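# Hold the film roll level in the air above the mat

## Task

Pick up the film roll with the gripper and keep it motionless in the air above the mat, its long axis horizontal, with only the fingers in contact with it and nothing tipped over; call finished_scene yourself while it is still held (the reference image is called manual).

## Robot and tools

Robot: one six-joint arm with a two-finger parallel gripper. Joint order everywhere (rows, Joint positions, Joint velocities, Joint targets, torques): shoulder pan, shoulder lift, elbow, wrist 1, wrist 2, wrist 3. Stated joint ranges in radians: elbow -3.142 to 3.142, all others -6.283 to 6.283. A real end may sit up to 0.010 rad away from the stated one. A target beyond an end is clipped, and the result may say "joint sent to its limit".

Frames: all hand poses, velocities and camera poses are in the arm's base frame. The base sits at (0, 0, +0.165) m in the scene frame and is slightly tilted; up in base coordinates is about (-0.064, +0.027, +0.998). In the scene frame +z is up, the origin is on the tabletop under the base, and +y is to the left when facing +x. end_effector_position (metres) is the point between the closed pads. Fingertips extend about 19 mm past it when closed and 6 mm when fully open. The fingers point along the gripper's +z and close along its y. A block sticks out about 10 cm toward the gripper's +x and turns with it, so watch for clearance on that side. Reported positions may be off by a few centimetres.

The row: every moving command uses rows of 9 numbers: six absolute joint target angles in radians (a place to go to, not an offset), then gripper position, force_limit, speed, each from -1 to 1. Position +1 is fully open (85 mm); the pads meet near -0.8; -1 closes until something blocks them. force_limit and speed together set the grip force; a slow close (speed -1) at force_limit -1 gives roughly 30 N per pad, at +1 about 100 N; a fast close from well open gives 120 to 245 N. Speed -1, 0 and +1 give about 20, 85 and 150 mm/s. Both start at +1. Resending the same three gripper numbers leaves it unchanged; 0 is a real command. A new force or speed only takes effect once position changes by 0.01 or more.

Tools:
- execute_actions(actions, cameras): actions is a list of actions; each action is a table of 1 to 15 rows, one per 1/30 s step, the last row held if fewer than 15. An empty list returns the state plus all camera images.
- move(target, speed, blend, stop_force, zero, blocking, cameras): target is one 9-number row or a list of up to 15 rows, absolute joint angles. speed in rad/s for the joint travelling farthest, 0.01 to 3.14, default 0.5, one value or one per target. blend in rad rounds corners in a list (0 stops at each). stop_force in N, 3 to 120, ends the path when the wrist sensor feels that much push against the motion; use a slow speed with it, omit it when backing off a contact, and give all list targets identical finger numbers. zero (default true) re-zeroes before the move. blocking=false returns early while the move continues (not allowed with stop_force). The result adds a "move:" line: done, off_target, moving, held or fault, maybe limits=held. Joints move together, so the hand travels on a curve; paths do not avoid obstacles.
- wait(seconds 0 to 10, cameras): lets time pass holding the last command.
- stop(cameras): brakes a running move; fingers keep going.
- zoom_image(camera, region): enlarges [x0, y0, x1, y1] in pixels (at most 504 by 504) of the newest image from cam_head_left, cam_head_right or cam_wrist (all 896x504).
- show_instructions(): shows the reference image.
- zero_wrist_force(): subtracts the current wrist reading from later ones.
- finished_scene(scene): ends the scene with its number; cannot be undone.

Reading results: Joint positions and Joint targets (rad), Joint velocities (rad/s, "within noise" when still), end-effector pose and velocity, Joint torques (include arm weight; positive means toward larger angle), Wrist force and Wrist torque in the gripper's own axes plus the peak since last shown, Tool commands, motor temperatures. Gripper object_status: 0 moving, 1 blocked while opening, 2 blocked while closing (a grip), 3 reached the asked position or pads met. position_measured is in counts: 3 fully open, about 78 at 60 mm, 130 at 40 mm, 180 at 20 mm, 230 closed. To grip, send -1 and confirm status 2. "joint command not followed" means the clearance check changed targets. Camera calibration gives K and T_world_to_cam in the base frame.

Motion notes: each step a joint target stays within 0.651 rad of its measured angle and hand speed is capped at 4 m/s; commands lag about 0.09 to 0.22 s, and quick motions may overshoot. While text is being written, time passes and the robot keeps its last command or running move.

Avoid: contact torque at a joint's load limit (136 N m for the three big joints, 25.4 N m for each wrist) or about 150 N outside force anywhere stops the arm for 10 s; the arm is stiff, so aiming even slightly into a firm surface can trigger this. Do not hit the table, camera stand or other objects, drop the object you are handling, let it fall off the table, or squeeze hard while it still rests on something. Keep loads and stretched poses short to limit motor heat (brakes engage at 85 °C). Stray pushes may move loose objects briefly.

Each tool is called after "Emit:" by a JSON object that holds its "fn" and its "kwargs", one argument or row to a line.

Reference images:

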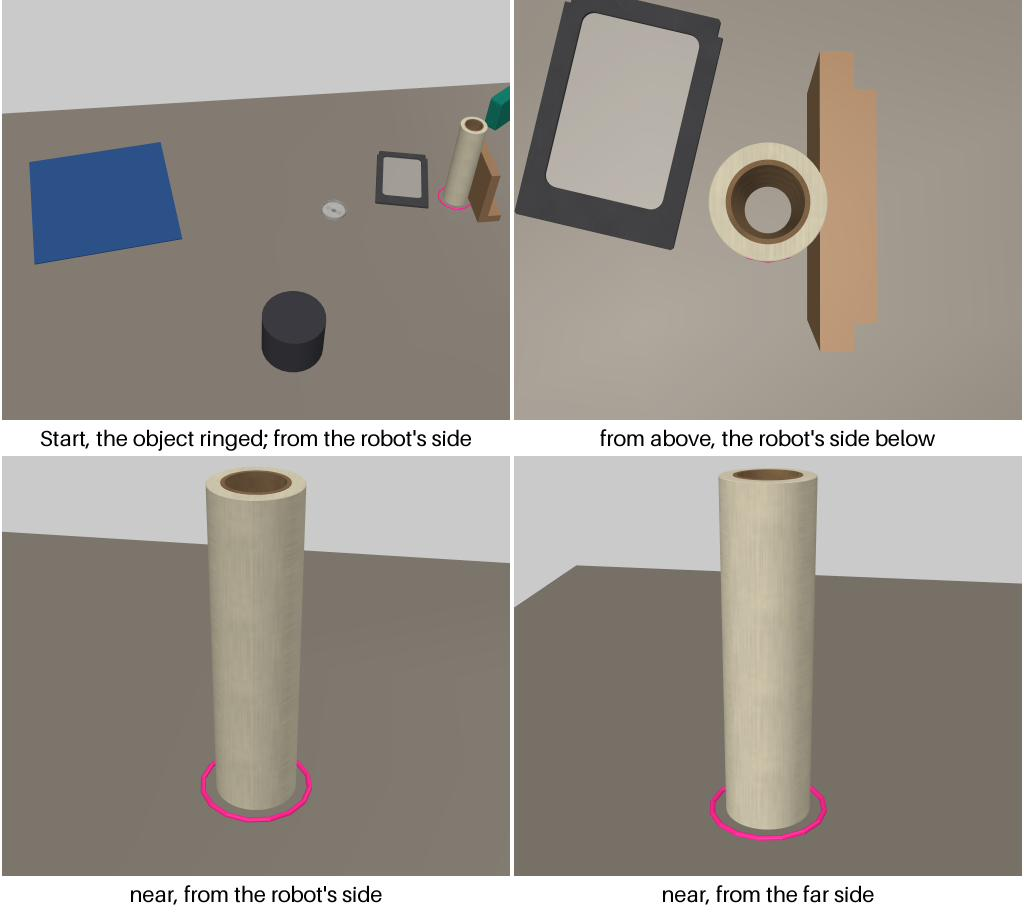

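## Session

Emit:
{"fn": "execute_actions", "kwargs": {
  "actions": []
}}

Scene clock: 0.00 s.
end_effector_position=(+0.3585, -0.5981, +0.1028) position_measured=3 object_status=3 end_effector_quat_wxyz=(-0.144, +0.824, +0.470, +0.280)
Joint positions: [-1.382 -0.786 1.064 -1.356 -1.143 0.613]
Joint velocities: within noise
Joint torques (N m): no reading
Motor temperatures (°C): [38 31 34 38 33 42]
Wrist force (N): no reading
Wrist torque (N m): no reading
Wrist force, peak (N): no reading
Joint targets: [-1.382 -0.786 1.064 -1.356 -1.143 0.613]
Tool commands: gripper/position=+1.0 gripper/force_limit=+1.0 gripper/speed=+1.0

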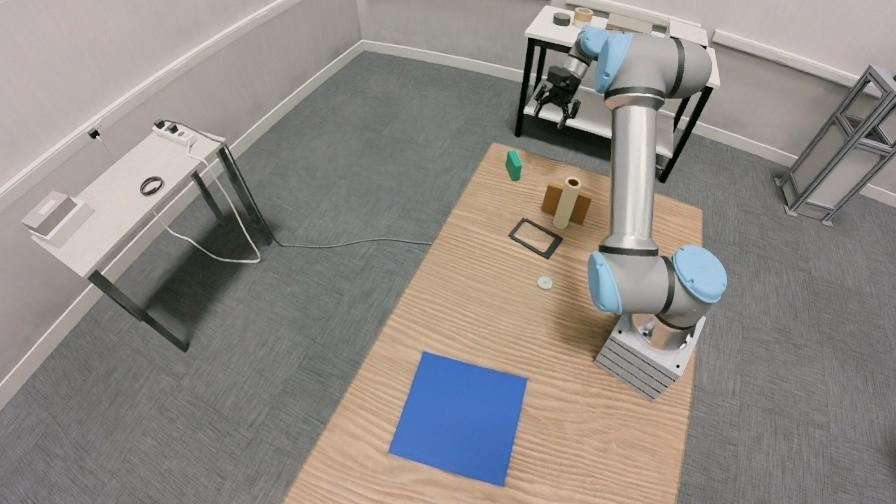

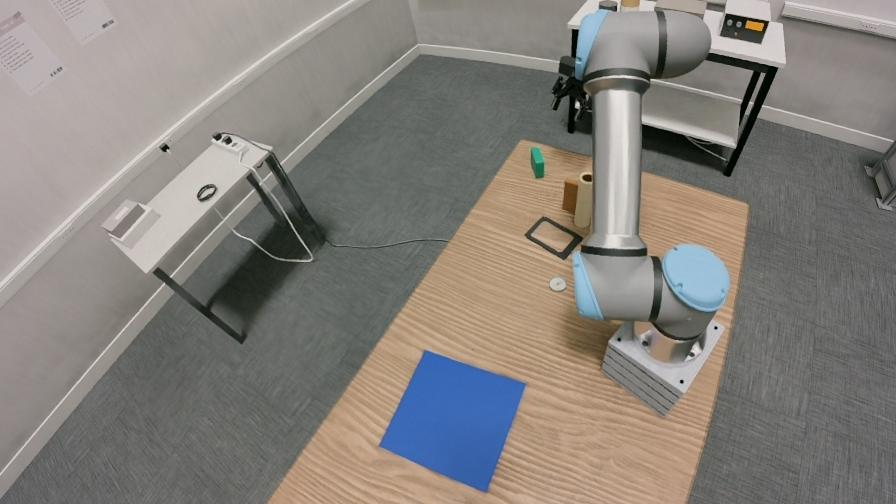

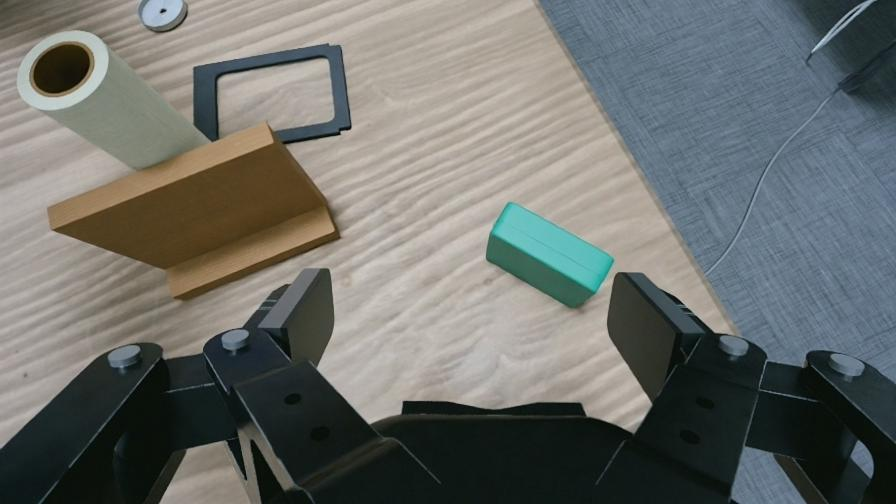

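Emit:
{"fn": "zoom_image", "kwargs": {
  "camera": "cam_head_left",
  "region": [490, 140, 630, 260]
}}

Emit:
{"fn": "zoom_image", "kwargs": {
  "camera": "cam_head_right",
  "region": [510, 140, 650, 260]
}}

Scaled by 3.600 from the camera's 896x504 image, which has a finer 1280x720 frame.

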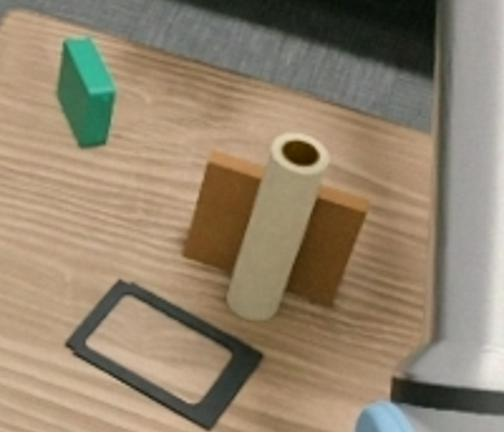

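Scaled by 3.600 from the camera's 896x504 image, which has a finer 1280x720 frame.

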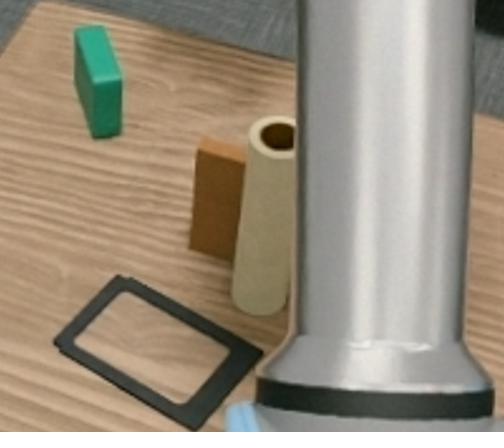

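Emit:
{"fn": "move", "kwargs": {
  "target": [-1.3425,-1.6368,2.1736,-2.1488,-1.5146,0.228,1,-0.5,-0.5],
  "speed": 0.9,
  "cameras": ["all"]
}}

Scene clock: 31.80 s.
end_effector_position=(+0.2388, -0.3749, +0.1338) position_measured=3 object_status=3 end_effector_quat_wxyz=(+0.032, +0.706, +0.707, +0.013)
Joint positions: [-1.343 -1.637 2.173 -2.149 -1.515 0.228]
Joint torques (N m): [10.9 -28.92 -15.73 -6.21 -1.31 -1.96]
Wrist force (N): [-0.3 -0.4 0.1]
Wrist torque (N m): [-0.14 -0.05 0.22]
Wrist force, peak (N): [2.1 -1.2 0.5]
Joint targets: [-1.343 -1.637 2.174 -2.149 -1.515 0.228]
move: done
camera_calibration:
cam_wrist: T_world_to_cam=[[0.997888, 0.0131934, 0.0636083, -0.228499], [-0.0119882, -0.924942, 0.37992, -0.378381], [0.0638464, -0.37988, -0.92283, 0.0942071], [0, 0, 0, 1]] pos_world=[0.217466, -0.311179, 0.245226]

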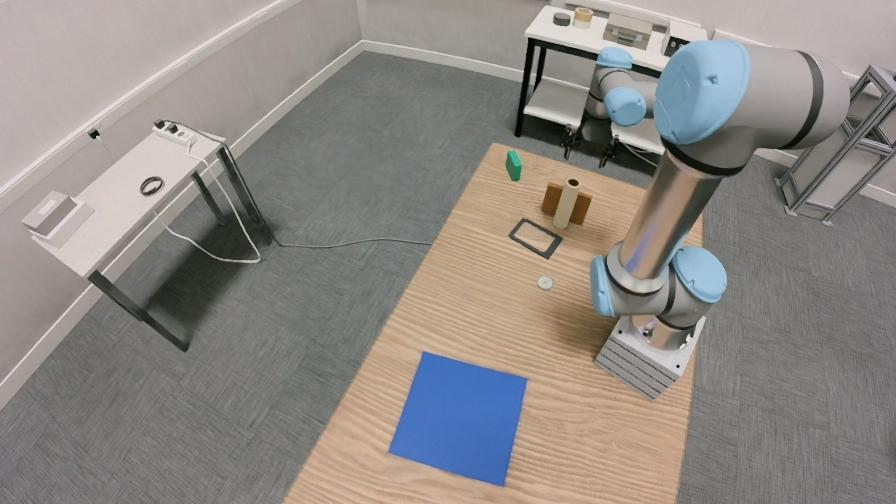

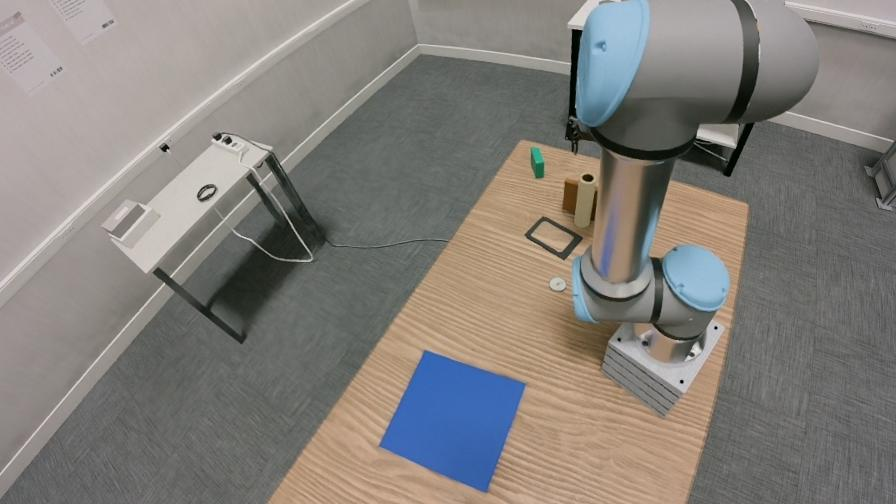

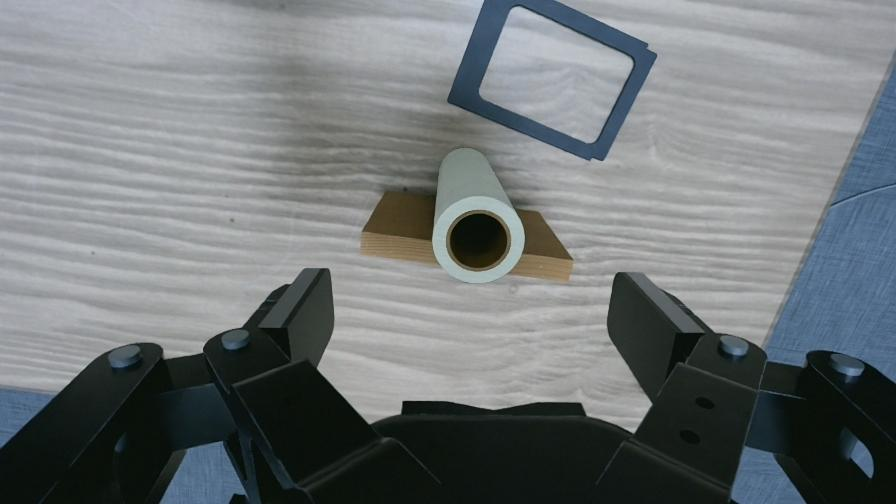

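Emit:
{"fn": "move", "kwargs": {
  "target": [
    [-1.332,-1.4975,2.223,-2.3382,-1.515,0.2388,1,-0.5,-0.5],
    [-1.3244,-1.3578,2.276,-2.5309,-1.5153,0.2464,1,-0.5,-0.5]
  ],
  "speed": [0.3,0.15],
  "blend": [0.02,0],
  "stop_force": 8,
  "cameras": ["all"]
}}

Scene clock: 38.23 s.
end_effector_position=(+0.2500, -0.3891, +0.0141) position_measured=3 object_status=3 end_effector_quat_wxyz=(+0.032, +0.706, +0.707, +0.013)
Joint positions: [-1.324 -1.358 2.276 -2.531 -1.515 0.246]
Joint torques (N m): [9.64 -19.13 -7.1 -5.97 -1.25 1.84]
Wrist force (N): [-0.2 -0.5 0.4]
Wrist torque (N m): [-0.15 -0.07 0.05]
Wrist force, peak (N): [0.1 -0.5 -0.9]
Joint targets: [-1.324 -1.358 2.276 -2.531 -1.515 0.246]
move: done
camera_calibration:
cam_wrist: T_world_to_cam=[[0.997898, 0.0129186, 0.0635017, -0.231951], [-0.0121872, -0.925029, 0.379702, -0.345951], [0.0636461, -0.379677, -0.922927, -0.022278], [0, 0, 0, 1]] pos_world=[0.228665, -0.325477, 0.125527]

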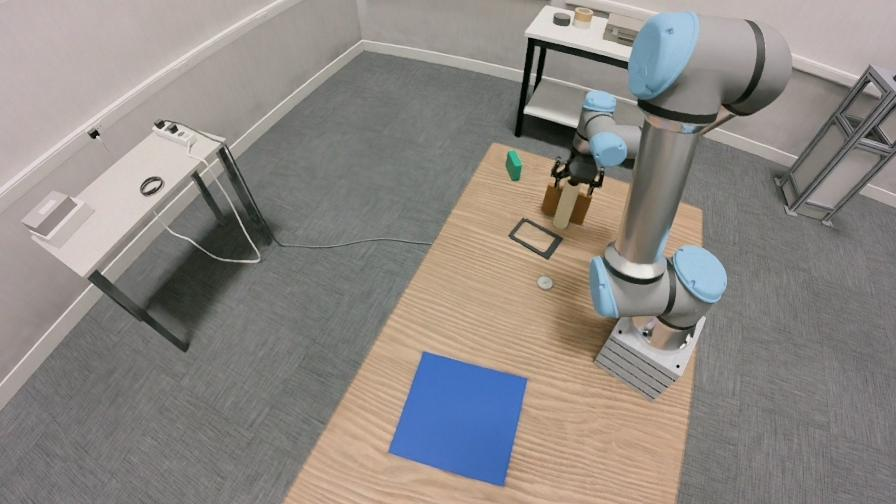

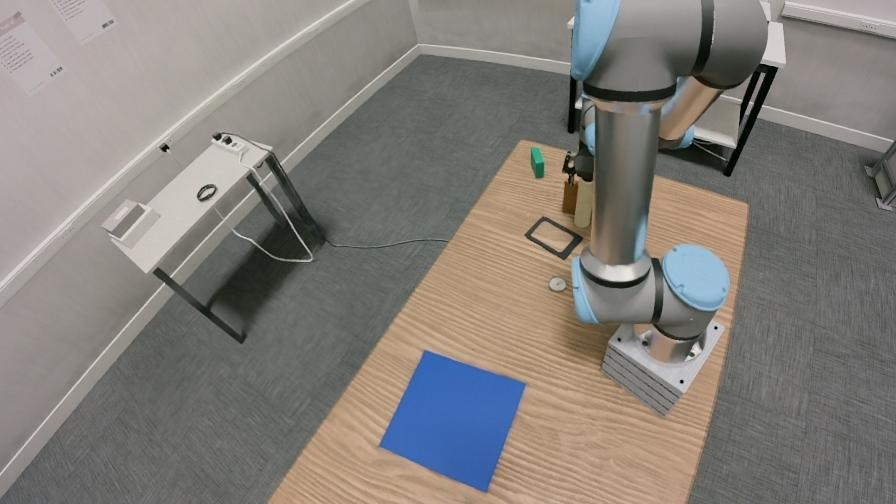

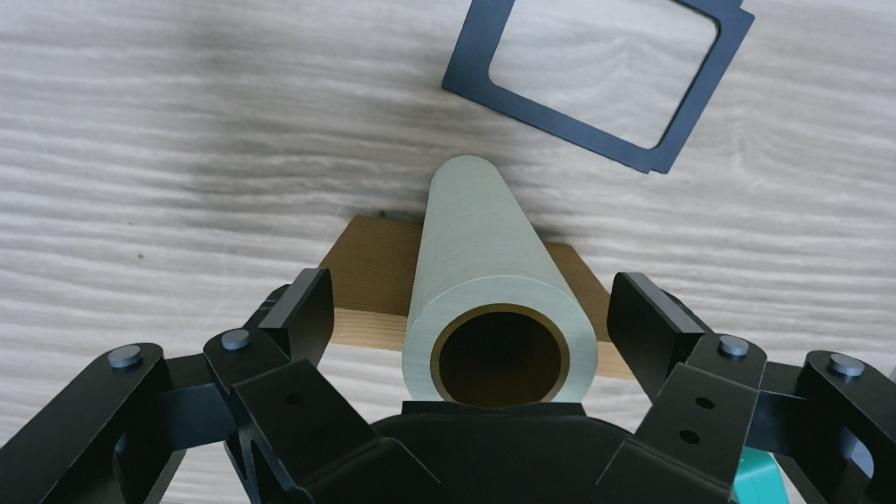

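Emit:
{"fn": "move", "kwargs": {
  "target": [
    [-1.3153,-1.3578,2.276,-2.5309,-1.5153,0.2555,1,-0.5,-1],
    [-1.3153,-1.3578,2.276,-2.5309,-1.5153,0.2555,-1,-0.5,-1]
  ],
  "speed": 0.1,
  "cameras": ["cam_wrist","cam_head_left"]
}}

Scene clock: 44.37 s.
end_effector_position=(+0.2536, -0.3869, +0.0141) position_measured=115 object_status=0 end_effector_quat_wxyz=(+0.032, +0.706, +0.707, +0.013)
Joint positions: [-1.315 -1.358 2.276 -2.531 -1.515 0.256]
Joint torques (N m): [7.07 -18.29 -8.89 -3.29 -1.19 1.64]
Wrist force (N): [0.1 2.9 -9.0]
Wrist torque (N m): [-0.49 -0.07 0.04]
Wrist force, peak (N): [0.1 3.2 -9.6]
Joint targets: [-1.315 -1.358 2.276 -2.531 -1.515 0.256]
move: done
camera_calibration:
cam_wrist: T_world_to_cam=[[0.997878, 0.0129134, 0.0638199, -0.235516], [-0.0122781, -0.925236, 0.379193, -0.343892], [0.0639451, -0.379172, -0.923114, -0.021457], [0, 0, 0, 1]] pos_world=[0.232166, -0.323276, 0.125625]
Images, in order (width x height): cam_head_left 896x504, cam_wrist 896x504.

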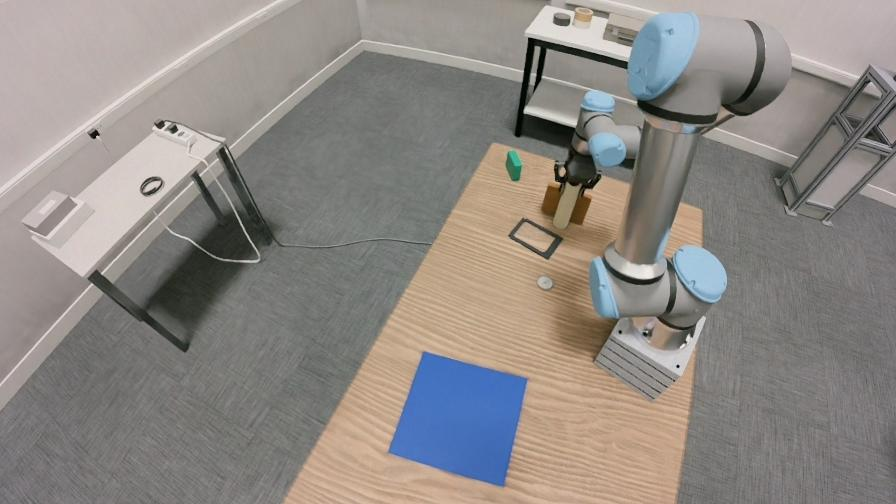

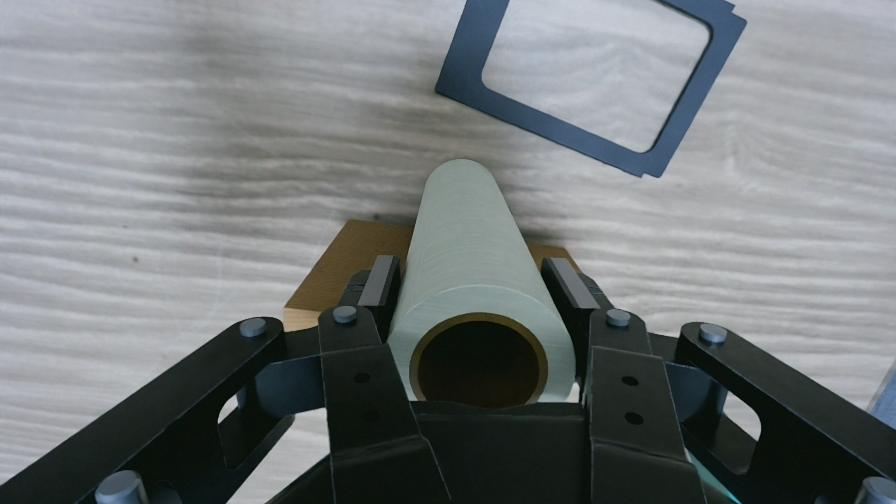

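Emit:
{"fn": "move", "kwargs": {
  "target": [
    [-1.323,-1.4975,2.223,-2.3382,-1.515,0.248,-1,-0.5,-1],
    [-1.335,-1.63,2.165,-2.148,-1.515,0.236,-1,-0.5,-1],
    [-0.4274,-1.1473,2.209,-1.1267,-0.4281,1.571,-1,-0.5,-1]
  ],
  "speed": [0.12,0.3,0.45],
  "blend": [0.03,0.05,0],
  "cameras": ["all"]
}}

Scene clock: 51.33 s.
end_effector_position=(+0.3941, +0.2238, +0.1011) position_measured=115 object_status=2 end_effector_quat_wxyz=(+0.697, -0.716, -0.021, -0.021)
Joint positions: [-0.427 -1.147 2.209 -1.127 -0.428 1.571]
Joint torques (N m): [11.6 -21.11 1.09 3.67 1.1 1.78]
Wrist force (N): [-2.4 1.0 1.7]
Wrist torque (N m): [-0.33 0.75 0.46]
Wrist force, peak (N): [-0.1 3.2 -9.9]
Joint targets: [-0.427 -1.147 2.209 -1.127 -0.428 1.571]
move: done
camera_calibration:
cam_wrist: T_world_to_cam=[[0.070025, -0.0268293, -0.997184, 0.0926031], [-0.932769, -0.35611, -0.0559204, 0.469252], [-0.353608, 0.934059, -0.0499622, 0.0637096], [0, 0, 0, 1]] pos_world=[0.453747, 0.110081, 0.121766]

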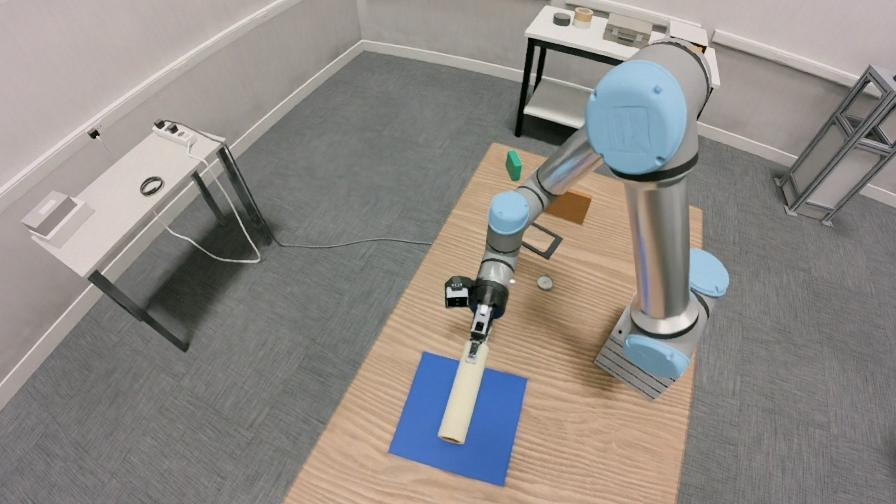

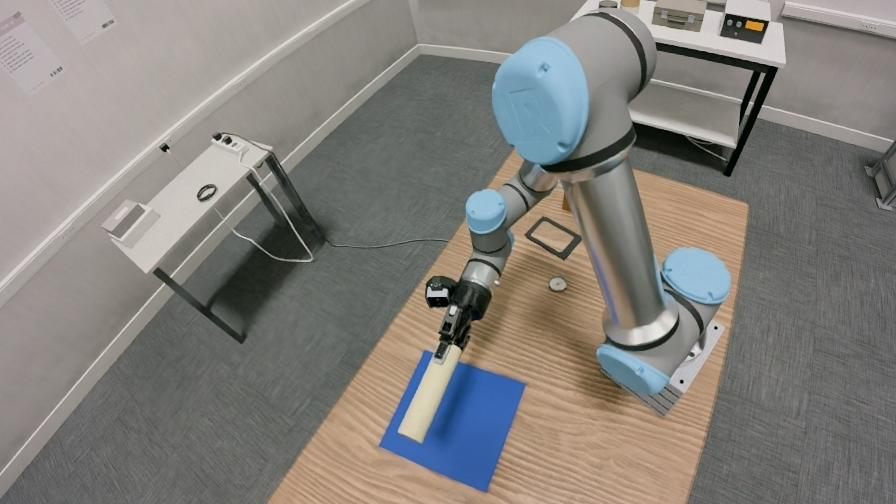

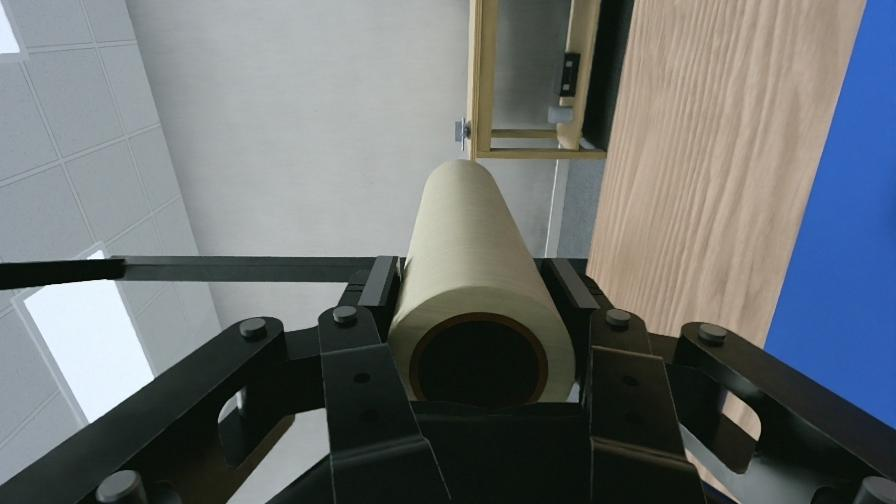

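Emit:
{"fn": "finished_scene", "kwargs": {
  "scene": 1
}}

The scene is finished: the task was done.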